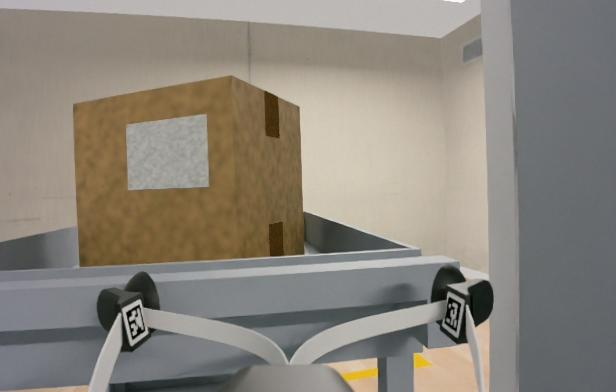

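Request:
move:
  r1: {"base":{"translate_m":-0.03}}
  blocking: false

Request:
wait:
  seconds: 2

Request:
move:
  r1: {"base":{"rotate_rad":0.14}}
  blocking: false

Request:
wait:
  seconds: 1.2

Request:
move:
  r1: {"joints":{"arm_m":0.26},"pace":"slow"}
  blocking: false

Request:
wait:
  seconds: 5

Request:
wait:
  seconds: 0.5
  cameras: ["r1_head_camera", "r1_wrist_camera", "r1_head_left_camera"]

Scene clock: 1261.83 s.
move: r1 moving
r1.base_odometry: x=-1.379 y=+2.246 heading=-0.481
r1.turned_by_wheels: +0.000
r1.turned_by_imu: +0.000
r1.base_tilt: forward=-1.6 right=+1.3
r1.lidar_m: 0.54 0.54 0.96 1.64 2.10 2.44 4.22 5.00 1.11 0.63 0.63 0.61
r1.base_status: translate_m moving
r1.joint_positions: lift_m=+0.685 arm_m=+0.060 wrist_yaw_rad=-0.001 wrist_pitch_rad=+0.004 wrist_roll_rad=+0.002 gripper_m=+0.141
r1.joint_status: not commanded
r1.measured_speeds: translate_m=-0.048 strafe_m=-0.001 rotate_rad=+0.000 lift_m=+0.000 arm_m=+0.000 wrist_yaw_rad=+0.000 wrist_pitch_rad=+0.000 wrist_roll_rad=+0.000
r1.motor_effort: lift_m=+23(23) arm_m=+4(4) wheel_0=-2(6) wheel_1=-1(7) wheel_2=+2(8)
r1.servo_current: wrist_yaw_rad=39(59) wrist_pitch_rad=46(52) wrist_roll_rad=46(59) gripper_m=39(39)
r1.hand_pose: x=+0.5191 y=-0.0878 z=+0.8617 quat_wxyz=(+1.000, +0.001, +0.002, -0.001) (m; r1's base frame)
r1.wrist_depth_mm: - - - - - - - / - - - - - - 559 / - 603 564 - - - 564 / - 609 559 741 - - - / 574 609 559 - - 831 - / - 193 176 - 187 196 - / 301 314 322 143 359 1808 -
r2: as last shown
r2.lidar_m: 0.93 0.67 1.11 3.25 3.65 4.25 3.56 1.84 1.53 1.48 1.68 1.57
r2.servo_current: wrist_yaw_rad=52(72) wrist_pitch_rad=39(39) wrist_roll_rad=46(52) gripper_m=91(104)
r2.contact_limits: arm_m 0
r2.wrist_depth_mm: - - 248 164 236 232 227 / - - 249 166 237 232 229 / - - 249 166 240 235 230 / - - 252 168 241 236 230 / - - 253 167 241 237 233 / - - 187 171 183 238 235 / - - 256 - 245 237 236
pictures: none

Scene clock: 1262.30 s.
earlier move: r1 done
r1.base_odometry: x=-1.383 y=+2.248 heading=-0.481
r1.turned_by_wheels: +0.000
r1.turned_by_imu: +0.000
r1.base_tilt: forward=-1.6 right=+1.3
r1.lidar_m: 0.52 0.54 0.93 1.67 2.11 2.45 4.20 5.01 1.11 0.64 0.63 0.58
r1.base_status: done
r1.joint_positions: lift_m=+0.685 arm_m=+0.060 wrist_yaw_rad=-0.001 wrist_pitch_rad=+0.004 wrist_roll_rad=+0.002 gripper_m=+0.141
r1.joint_status: not commanded
r1.measured_speeds: all 0
r1.motor_effort: lift_m=+23(23) arm_m=+4(4) wheel_0=-3(6) wheel_1=-1(7) wheel_2=+0(8)
r1.servo_current: wrist_yaw_rad=39(65) wrist_pitch_rad=46(52) wrist_roll_rad=46(65) gripper_m=39(46)
r1.hand_pose: x=+0.5191 y=-0.0878 z=+0.8617 quat_wxyz=(+1.000, +0.001, +0.002, -0.001) (m; r1's base frame)
r1.wrist_depth_mm: - - - - - - - / - - - - - - 549 / - 615 569 - - - 559 / - 615 569 750 - - - / 569 621 564 - - 820 - / - 194 - - 187 193 - / 310 319 329 143 1708 1708 -
r2.base_odometry: x=-1.988 y=-1.932 heading=-2.059
r2.turned_by_wheels: +0.000
r2.turned_by_imu: +0.000
r2.base_tilt: forward=-0.6 right=+0.1
r2.lidar_m: 0.95 0.67 1.11 3.24 3.66 4.26 3.56 1.84 1.51 1.49 1.68 1.56
r2.base_status: not commanded
r2.joint_positions: lift_m=+0.910 arm_m=+0.380 wrist_yaw_rad=+1.365 wrist_pitch_rad=+0.002 wrist_roll_rad=+0.002 gripper_m=-0.019
r2.joint_status: not commanded
r2.measured_speeds: all 0
r2.motor_effort: lift_m=+15(15) arm_m=-6(7) wheel_0=+16(17) wheel_1=+1(1) wheel_2=+13(13)
r2.servo_current: wrist_yaw_rad=52(72) wrist_pitch_rad=39(46) wrist_roll_rad=39(59) gripper_m=98(104)
r2.contact_limits: arm_m 0
r2.hand_pose: x=+0.6954 y=+0.2645 z=+1.0880 quat_wxyz=(+0.776, +0.000, +0.001, +0.631) (m; r2's base frame)
r2.wrist_depth_mm: - - 247 165 236 233 228 / - - 249 165 237 233 229 / - - 252 166 239 234 229 / - - 252 168 242 235 231 / - - 254 167 243 236 232 / - - 187 171 183 238 235 / - - 257 - 244 236 235
wait: 0.47 of 2 s (r1 has come to rest)
pictures: none

Scene clock: 1262.80 s.
move: r1 moving
r1.base_odometry: x=-1.383 y=+2.248 heading=-0.342
r1.turned_by_wheels: +0.139
r1.turned_by_imu: +0.140
r1.base_tilt: forward=-1.6 right=+1.3
r1.lidar_m: 0.53 0.55 1.06 2.10 2.14 2.67 - 4.40 1.12 0.63 0.66 0.59
r1.base_status: rotate_rad moving
r1.joint_positions: lift_m=+0.685 arm_m=+0.060 wrist_yaw_rad=-0.001 wrist_pitch_rad=+0.004 wrist_roll_rad=+0.002 gripper_m=+0.141
r1.joint_status: not commanded
r1.measured_speeds: translate_m=+0.000 strafe_m=+0.001 rotate_rad=+0.079 lift_m=+0.000 arm_m=+0.000 wrist_yaw_rad=+0.000 wrist_pitch_rad=+0.000 wrist_roll_rad=+0.000
r1.motor_effort: lift_m=+23(23) arm_m=+4(4) wheel_0=-2(7) wheel_1=-2(8) wheel_2=+0(6)
r1.servo_current: wrist_yaw_rad=46(65) wrist_pitch_rad=46(52) wrist_roll_rad=59(78) gripper_m=39(46)
r1.hand_pose: x=+0.5191 y=-0.0878 z=+0.8617 quat_wxyz=(+1.000, +0.001, +0.002, -0.001) (m; r1's base frame)
r1.wrist_depth_mm: - - - - - - - / - - - 621 - - - / - - 627 564 - - - / - - 627 564 - - - / - 647 627 569 - - - / - 195 175 - 187 193 - / 317 317 319 143 327 334 768
r2: as last shown
r2.base_tilt: forward=-0.6 right=+0.0
r2.lidar_m: 0.93 0.70 1.12 3.25 3.64 4.28 3.58 1.81 1.52 1.49 1.68 1.55
r2.servo_current: wrist_yaw_rad=52(59) wrist_pitch_rad=46(46) wrist_roll_rad=46(52) gripper_m=98(104)
r2.contact_limits: arm_m 0
r2.wrist_depth_mm: - - 248 165 237 232 228 / - - 249 165 237 232 229 / - - 252 166 239 234 230 / - - 251 168 240 236 232 / - - 254 167 242 236 232 / - - 187 171 183 237 234 / - - 257 - 244 236 236
pictures: none

Scene clock: 1263.13 s.
earlier move: r1 done
r1.base_odometry: x=-1.383 y=+2.248 heading=-0.342
r1.turned_by_wheels: +0.001
r1.turned_by_imu: +0.001
r1.base_tilt: forward=-1.6 right=+1.2
r1.lidar_m: 0.55 0.55 1.04 2.10 2.14 2.68 - 4.38 1.12 0.64 0.65 0.58
r1.base_status: done
r1.joint_positions: lift_m=+0.685 arm_m=+0.060 wrist_yaw_rad=-0.001 wrist_pitch_rad=+0.004 wrist_roll_rad=+0.002 gripper_m=+0.141
r1.joint_status: not commanded
r1.measured_speeds: all 0
r1.motor_effort: lift_m=+23(23) arm_m=+4(4) wheel_0=-3(7) wheel_1=-1(8) wheel_2=+0(6)
r1.servo_current: wrist_yaw_rad=46(65) wrist_pitch_rad=33(52) wrist_roll_rad=59(78) gripper_m=39(46)
r1.hand_pose: x=+0.5191 y=-0.0878 z=+0.8617 quat_wxyz=(+1.000, +0.001, +0.002, -0.001) (m; r1's base frame)
r1.wrist_depth_mm: - - - - - - - / - - - 621 - - - / - - 634 569 - - - / - - 627 574 - - - / - 647 634 569 - 455 - / - 194 176 - 187 193 - / 317 319 322 143 325 332 768
r2.base_odometry: x=-1.988 y=-1.932 heading=-2.059
r2.turned_by_wheels: +0.000
r2.turned_by_imu: +0.000
r2.base_tilt: forward=-0.7 right=+0.0
r2.lidar_m: 0.93 0.69 1.10 3.26 3.63 4.27 3.58 1.82 1.51 1.50 1.69 1.56
r2.base_status: not commanded
r2.joint_positions: lift_m=+0.910 arm_m=+0.380 wrist_yaw_rad=+1.365 wrist_pitch_rad=+0.002 wrist_roll_rad=+0.002 gripper_m=-0.019
r2.joint_status: not commanded
r2.measured_speeds: all 0
r2.motor_effort: lift_m=+15(15) arm_m=-6(7) wheel_0=+17(17) wheel_1=+0(1) wheel_2=+13(13)
r2.servo_current: wrist_yaw_rad=59(59) wrist_pitch_rad=46(46) wrist_roll_rad=46(52) gripper_m=98(104)
r2.contact_limits: arm_m 0
r2.hand_pose: x=+0.6954 y=+0.2645 z=+1.0880 quat_wxyz=(+0.776, +0.000, +0.001, +0.631) (m; r2's base frame)
r2.wrist_depth_mm: - - 249 164 237 233 228 / - - 250 166 237 231 229 / - - 251 166 240 235 229 / - - 252 168 241 235 231 / - - 255 167 242 237 232 / - - 187 171 183 236 233 / - - 257 - 244 236 235
wait: 0.33 of 1.2 s (r1 has come to rest)
pictures: none

Scene clock: 1263.63 s.
move: r1 moving
r1.base_odometry: x=-1.383 y=+2.248 heading=-0.342
r1.turned_by_wheels: +0.000
r1.turned_by_imu: +0.000
r1.base_tilt: forward=-1.6 right=+1.3
r1.lidar_m: 0.53 0.50 1.05 2.11 2.12 2.66 - 4.36 1.13 0.64 0.64 0.60
r1.base_status: not commanded
r1.joint_positions: lift_m=+0.685 arm_m=+0.073 wrist_yaw_rad=-0.001 wrist_pitch_rad=+0.004 wrist_roll_rad=+0.002 gripper_m=+0.141
r1.joint_status: arm_m moving
r1.measured_speeds: translate_m=+0.000 strafe_m=+0.000 rotate_rad=+0.000 lift_m=+0.000 arm_m=+0.049 wrist_yaw_rad=+0.000 wrist_pitch_rad=+0.000 wrist_roll_rad=+0.000
r1.motor_effort: lift_m=+23(23) arm_m=+5(7) wheel_0=-3(3) wheel_1=-1(1) wheel_2=+0(0)
r1.servo_current: wrist_yaw_rad=72(72) wrist_pitch_rad=46(46) wrist_roll_rad=52(72) gripper_m=39(46)
r1.hand_pose: x=+0.5317 y=-0.0878 z=+0.8617 quat_wxyz=(+1.000, +0.001, +0.002, -0.001) (m; r1's base frame)
r1.wrist_depth_mm: - - - - - - - / - - - 569 - - - / - - 615 554 - - - / - - 615 559 - - - / - 647 621 559 - 452 - / - 194 - - 187 193 - / 307 306 307 144 314 315 1921
r2: as last shown
r2.lidar_m: 0.96 0.69 1.13 3.27 3.66 4.29 3.58 1.81 1.49 1.48 1.69 1.57
r2.motor_effort: lift_m=+15(15) arm_m=-6(7) wheel_0=+16(17) wheel_1=+0(1) wheel_2=+13(13)
r2.servo_current: wrist_yaw_rad=46(59) wrist_pitch_rad=39(46) wrist_roll_rad=46(52) gripper_m=104(104)
r2.contact_limits: arm_m 0
r2.wrist_depth_mm: - - 249 164 237 232 228 / - - 249 165 237 233 229 / - - 251 166 239 234 229 / - - 251 168 240 235 231 / - - 254 167 243 236 233 / - - 187 171 183 237 234 / - - 257 - 243 237 234
pictures: none

Scene clock: 1266.43 s.
earlier move: r1 done
r1.base_odometry: x=-1.383 y=+2.248 heading=-0.342
r1.turned_by_wheels: +0.000
r1.turned_by_imu: +0.000
r1.base_tilt: forward=-1.6 right=+1.3
r1.lidar_m: 0.69 0.74 1.06 2.11 2.15 2.64 - 4.34 1.12 0.64 0.64 0.86
r1.base_status: not commanded
r1.joint_positions: lift_m=+0.685 arm_m=+0.260 wrist_yaw_rad=-0.001 wrist_pitch_rad=+0.004 wrist_roll_rad=+0.002 gripper_m=+0.141
r1.joint_status: all done
r1.measured_speeds: all 0
r1.motor_effort: lift_m=+23(23) arm_m=+5(11) wheel_0=-2(4) wheel_1=+1(2) wheel_2=-2(5)
r1.servo_current: wrist_yaw_rad=59(72) wrist_pitch_rad=46(52) wrist_roll_rad=52(72) gripper_m=39(52)
r1.hand_pose: x=+0.7190 y=-0.0878 z=+0.8617 quat_wxyz=(+1.000, +0.001, +0.002, -0.001) (m; r1's base frame)
r1.wrist_depth_mm: - - - - - - - / - - 603 - - - - / - 661 559 591 - - - / - 668 554 591 - - - / 535 634 569 580 - - - / - 192 175 - 182 193 - / 296 296 296 144 297 1708 1983
r2.base_odometry: x=-1.988 y=-1.932 heading=-2.059
r2.turned_by_wheels: +0.000
r2.turned_by_imu: +0.000
r2.base_tilt: forward=-0.7 right=+0.1
r2.lidar_m: 0.94 0.68 1.13 3.24 3.67 4.26 3.57 1.83 1.50 1.50 1.66 1.57
r2.base_status: not commanded
r2.joint_positions: lift_m=+0.910 arm_m=+0.380 wrist_yaw_rad=+1.365 wrist_pitch_rad=+0.002 wrist_roll_rad=+0.002 gripper_m=-0.019
r2.joint_status: not commanded
r2.measured_speeds: all 0
r2.motor_effort: lift_m=+15(15) arm_m=-7(7) wheel_0=+17(17) wheel_1=+0(1) wheel_2=+13(13)
r2.servo_current: wrist_yaw_rad=46(72) wrist_pitch_rad=39(46) wrist_roll_rad=59(59) gripper_m=98(104)
r2.contact_limits: arm_m 0
r2.hand_pose: x=+0.6954 y=+0.2645 z=+1.0880 quat_wxyz=(+0.776, +0.000, +0.001, +0.631) (m; r2's base frame)
r2.wrist_depth_mm: - - 247 165 237 232 227 / - - 250 165 238 233 229 / - - 251 166 239 235 230 / - - 251 168 240 236 231 / - - 254 167 243 237 233 / - - 187 171 183 237 234 / - - 256 - 244 237 235
wait: 2.80 of 5 s (r1 has come to rest)
pictures: none

Scene clock: 1266.93 s.
r1.base_odometry: x=-1.383 y=+2.248 heading=-0.342
r1.turned_by_wheels: +0.000
r1.turned_by_imu: +0.000
r1.base_tilt: forward=-1.6 right=+1.3
r1.lidar_m: 0.71 0.74 1.04 2.11 2.13 2.67 - 4.34 1.12 0.63 0.66 0.88
r1.base_status: not commanded
r1.joint_positions: lift_m=+0.685 arm_m=+0.260 wrist_yaw_rad=-0.001 wrist_pitch_rad=+0.004 wrist_roll_rad=+0.002 gripper_m=+0.141
r1.joint_status: all done
r1.measured_speeds: all 0
r1.motor_effort: lift_m=+23(23) arm_m=+5(11) wheel_0=-2(4) wheel_1=+1(2) wheel_2=-2(5)
r1.servo_current: wrist_yaw_rad=59(72) wrist_pitch_rad=46(52) wrist_roll_rad=52(72) gripper_m=46(52)
r1.hand_pose: x=+0.7190 y=-0.0878 z=+0.8617 quat_wxyz=(+1.000, +0.001, +0.002, -0.001) (m; r1's base frame)
r1.wrist_depth_mm: - - - - - - - / - - 591 - - - - / - 661 559 603 - - - / - 683 559 585 - - - / 535 634 559 591 - - - / - 192 175 - 182 193 - / 296 294 296 144 297 303 1921
r2.base_odometry: x=-1.988 y=-1.932 heading=-2.059
r2.turned_by_wheels: +0.000
r2.turned_by_imu: +0.000
r2.base_tilt: forward=-0.6 right=+0.1
r2.lidar_m: 0.93 0.68 1.13 3.26 3.65 4.28 3.56 1.83 1.51 1.47 1.68 1.57
r2.base_status: not commanded
r2.joint_positions: lift_m=+0.910 arm_m=+0.380 wrist_yaw_rad=+1.365 wrist_pitch_rad=+0.002 wrist_roll_rad=+0.002 gripper_m=-0.019
r2.joint_status: not commanded
r2.measured_speeds: all 0
r2.motor_effort: lift_m=+15(15) arm_m=-6(7) wheel_0=+16(17) wheel_1=+1(1) wheel_2=+13(13)
r2.servo_current: wrist_yaw_rad=46(72) wrist_pitch_rad=33(46) wrist_roll_rad=59(59) gripper_m=98(104)
r2.contact_limits: arm_m 0
r2.hand_pose: x=+0.6954 y=+0.2645 z=+1.0880 quat_wxyz=(+0.776, +0.000, +0.001, +0.631) (m; r2's base frame)
r2.wrist_depth_mm: - - 249 165 237 232 228 / - - 250 165 237 232 229 / - - 251 166 240 235 230 / - - 251 168 241 236 231 / - - 254 167 242 236 232 / - - 187 171 183 237 234 / - - 257 - 245 236 236
wait: 0.50 s; at rest by 0.27 s
pictures: r1_head_camera, r1_head_left_camera, r1_wrist_camera
Images, in order (width x height): r1_head_camera 420x560, r1_head_left_camera 420x672, r1_wrist_camera 616x392.

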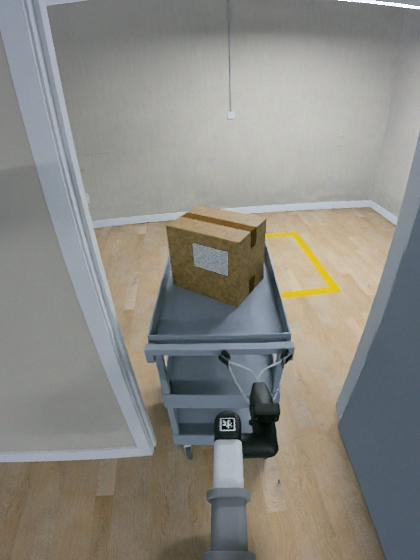

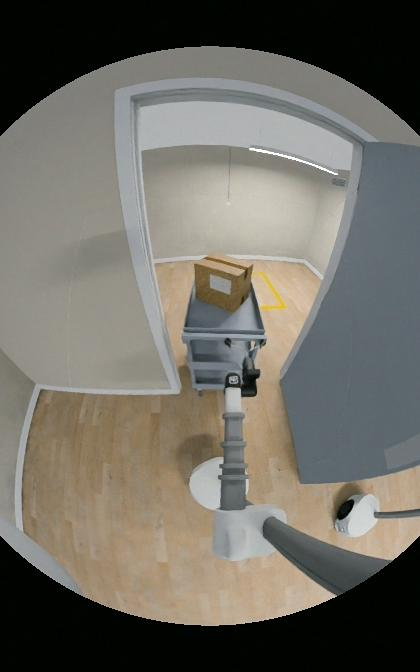

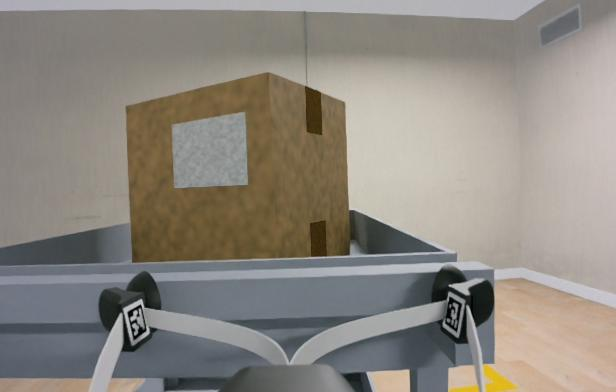

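Request:
wait:
  seconds: 0
  cameras: ["r1_head_camera","r1_wrist_camera","r1_head_left_camera","r2_head_camera"]

Scene clock: 1284.30 s.
r1.base_odometry: x=-1.383 y=+2.248 heading=-0.342
r1.turned_by_wheels: +0.000
r1.turned_by_imu: +0.000
r1.base_tilt: forward=-1.6 right=+1.3
r1.lidar_m: 0.70 0.74 1.07 2.12 2.15 2.62 - 4.35 1.13 0.63 0.67 0.85
r1.base_status: not commanded
r1.joint_positions: lift_m=+0.685 arm_m=+0.260 wrist_yaw_rad=-0.001 wrist_pitch_rad=+0.004 wrist_roll_rad=+0.002 gripper_m=+0.141
r1.joint_status: all done
r1.measured_speeds: all 0
r1.motor_effort: lift_m=+23(23) arm_m=+5(11) wheel_0=-2(4) wheel_1=+1(2) wheel_2=-2(5)
r1.servo_current: wrist_yaw_rad=52(72) wrist_pitch_rad=46(52) wrist_roll_rad=46(72) gripper_m=39(52)
r1.hand_pose: x=+0.7190 y=-0.0878 z=+0.8617 quat_wxyz=(+1.000, +0.001, +0.002, -0.001) (m; r1's base frame)
r1.wrist_depth_mm: - - - - - - - / - - 591 - - - - / - 654 554 591 - - - / - 661 564 585 - - - / 535 640 569 580 - - - / - 191 175 - 182 192 - / 297 296 297 145 297 304 1983
r2.base_odometry: x=-1.988 y=-1.932 heading=-2.059
r2.turned_by_wheels: +0.000
r2.turned_by_imu: +0.000
r2.base_tilt: forward=-0.7 right=+0.0
r2.lidar_m: 0.95 0.69 1.11 3.26 3.65 4.29 3.55 1.82 1.53 1.49 1.66 1.57
r2.base_status: not commanded
r2.joint_positions: lift_m=+0.910 arm_m=+0.380 wrist_yaw_rad=+1.365 wrist_pitch_rad=+0.002 wrist_roll_rad=+0.002 gripper_m=-0.019
r2.joint_status: not commanded
r2.measured_speeds: all 0
r2.motor_effort: lift_m=+15(15) arm_m=-6(7) wheel_0=+17(17) wheel_1=+0(1) wheel_2=+13(13)
r2.servo_current: wrist_yaw_rad=52(72) wrist_pitch_rad=33(46) wrist_roll_rad=39(59) gripper_m=104(104)
r2.contact_limits: arm_m 0
r2.hand_pose: x=+0.6954 y=+0.2645 z=+1.0880 quat_wxyz=(+0.776, +0.000, +0.001, +0.631) (m; r2's base frame)
r2.wrist_depth_mm: - - 249 165 237 232 228 / - - 249 166 237 233 229 / - - 251 166 239 234 230 / - - 252 168 241 236 231 / - - 254 167 243 236 232 / - - 187 171 183 239 234 / - - 256 - 244 236 236
pictures: r1_head_camera, r1_head_left_camera, r1_wrist_camera, r2_head_camera
Images, in order (width x height): r1_head_camera 420x560, r1_head_left_camera 420x672, r1_wrist_camera 616x392, r2_head_camera 420x560.

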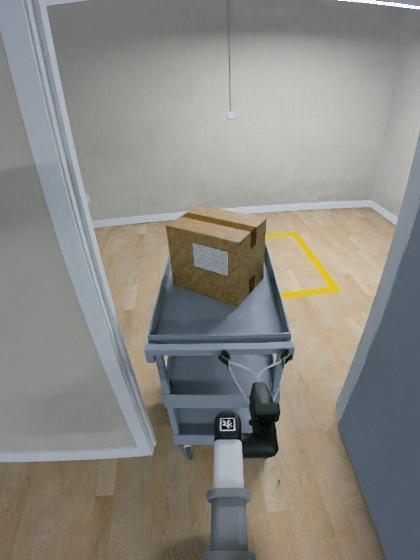

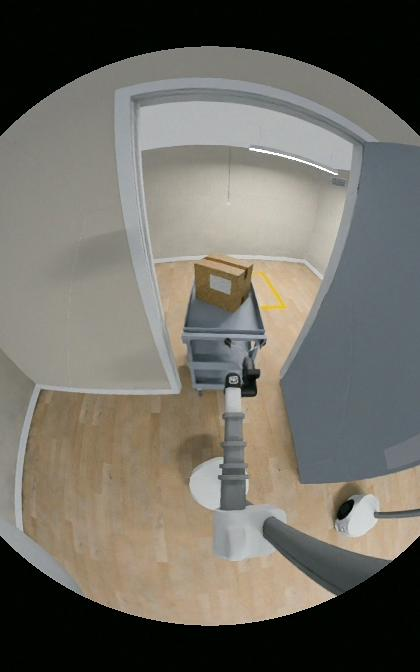

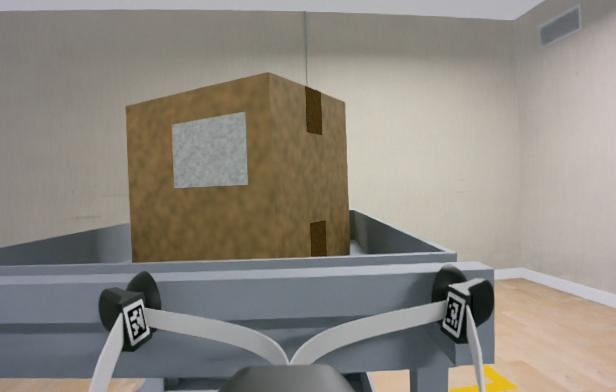

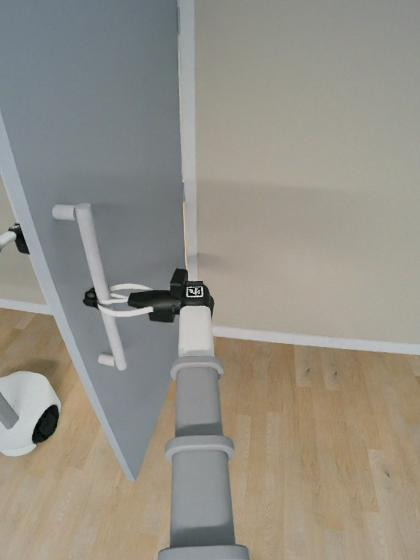

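Request:
move:
  blocking: false
  r1: {"joints":{"arm_m":0.42},"speeds":{"arm_m":0.06}}

Request:
wait:
  seconds: 4
  cameras: ["r1_head_camera","r1_wrist_camera"]

Scene clock: 1288.53 s.
move: r1 moving
r1.base_odometry: x=-1.383 y=+2.248 heading=-0.342
r1.turned_by_wheels: +0.000
r1.turned_by_imu: +0.000
r1.base_tilt: forward=-1.6 right=+1.2
r1.lidar_m: 0.74 0.76 1.05 2.10 2.13 2.66 - 4.38 1.13 0.63 0.66 0.87
r1.base_status: not commanded
r1.joint_positions: lift_m=+0.685 arm_m=+0.286 wrist_yaw_rad=-0.001 wrist_pitch_rad=+0.004 wrist_roll_rad=+0.002 gripper_m=+0.141
r1.joint_status: arm_m moving
r1.measured_speeds: translate_m=+0.000 strafe_m=+0.000 rotate_rad=+0.000 lift_m=+0.000 arm_m=+0.060 wrist_yaw_rad=+0.000 wrist_pitch_rad=+0.000 wrist_roll_rad=+0.000
r1.motor_effort: lift_m=+23(23) arm_m=+4(11) wheel_0=-2(3) wheel_1=+1(1) wheel_2=-3(3)
r1.servo_current: wrist_yaw_rad=59(72) wrist_pitch_rad=46(46) wrist_roll_rad=52(52) gripper_m=46(46)
r1.hand_pose: x=+0.7447 y=-0.0878 z=+0.8617 quat_wxyz=(+1.000, +0.001, +0.002, -0.001) (m; r1's base frame)
r1.wrist_depth_mm: - - - - - - - / - - 591 - - - - / - 654 554 615 - - - / - 654 559 597 - - - / 549 634 559 597 - - - / - 192 - - 184 197 - / 298 298 297 143 300 1756 1921
r2: as last shown
r2.base_tilt: forward=-0.7 right=+0.1
r2.lidar_m: 0.97 0.68 1.11 3.24 3.63 4.28 3.58 1.82 1.51 1.50 1.70 1.58
r2.motor_effort: lift_m=+15(15) arm_m=-7(7) wheel_0=+16(17) wheel_1=+1(1) wheel_2=+13(13)
r2.servo_current: wrist_yaw_rad=59(59) wrist_pitch_rad=39(46) wrist_roll_rad=46(52) gripper_m=98(104)
r2.contact_limits: arm_m 0
r2.wrist_depth_mm: - - 249 164 236 232 228 / - - 251 166 237 232 229 / - - 251 166 239 235 229 / - - 251 168 241 235 231 / - - 254 167 243 236 232 / - - 187 171 183 237 236 / - - 258 - 244 236 234
pictures: none

Scene clock: 1291.13 s.
earlier move: r1 done
r1.base_odometry: x=-1.383 y=+2.248 heading=-0.342
r1.turned_by_wheels: +0.000
r1.turned_by_imu: +0.000
r1.base_tilt: forward=-1.6 right=+1.2
r1.lidar_m: 0.87 0.87 1.06 2.11 2.14 2.67 - 4.38 1.12 0.63 0.65 0.85
r1.base_status: not commanded
r1.joint_positions: lift_m=+0.685 arm_m=+0.420 wrist_yaw_rad=-0.001 wrist_pitch_rad=+0.004 wrist_roll_rad=+0.002 gripper_m=+0.141
r1.joint_status: all done
r1.measured_speeds: all 0
r1.motor_effort: lift_m=+23(23) arm_m=+5(11) wheel_0=-2(3) wheel_1=+1(1) wheel_2=-3(3)
r1.servo_current: wrist_yaw_rad=39(72) wrist_pitch_rad=33(52) wrist_roll_rad=39(72) gripper_m=39(46)
r1.hand_pose: x=+0.8791 y=-0.0877 z=+0.8617 quat_wxyz=(+1.000, +0.001, +0.002, +0.000) (m; r1's base frame)
r1.wrist_depth_mm: - - - - - - - / - - 564 - - - - / - 634 544 676 - - - / - 640 544 676 - - - / 591 640 544 640 - - - / - 194 - - 187 196 - / 306 306 301 143 - 1863 -
r2.base_odometry: x=-1.988 y=-1.932 heading=-2.059
r2.turned_by_wheels: +0.000
r2.turned_by_imu: +0.000
r2.base_tilt: forward=-0.7 right=+0.0
r2.lidar_m: 0.91 0.69 1.13 3.25 3.66 4.26 3.55 1.83 1.51 1.48 1.66 1.57
r2.base_status: not commanded
r2.joint_positions: lift_m=+0.910 arm_m=+0.380 wrist_yaw_rad=+1.365 wrist_pitch_rad=+0.002 wrist_roll_rad=+0.002 gripper_m=-0.019
r2.joint_status: not commanded
r2.measured_speeds: all 0
r2.motor_effort: lift_m=+15(15) arm_m=-6(7) wheel_0=+16(17) wheel_1=+0(1) wheel_2=+13(13)
r2.servo_current: wrist_yaw_rad=39(59) wrist_pitch_rad=46(46) wrist_roll_rad=52(65) gripper_m=98(104)
r2.contact_limits: arm_m 0
r2.hand_pose: x=+0.6954 y=+0.2645 z=+1.0880 quat_wxyz=(+0.776, +0.000, +0.001, +0.631) (m; r2's base frame)
r2.wrist_depth_mm: - - 248 165 236 232 228 / - - 250 165 238 233 229 / - - 251 166 239 234 229 / - - 253 168 241 235 232 / - - 254 167 243 236 233 / - - 187 171 183 236 234 / - - 256 - 244 236 236
wait: 2.60 of 4 s (r1 has come to rest)
pictures: r1_head_camera, r1_wrist_camera
Images, in order (width x height): r1_head_camera 420x560, r1_wrist_camera 616x392.

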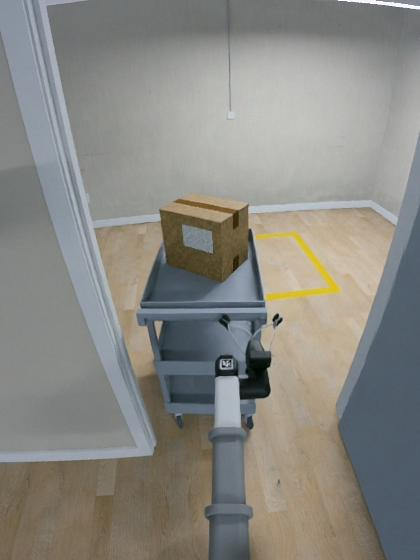

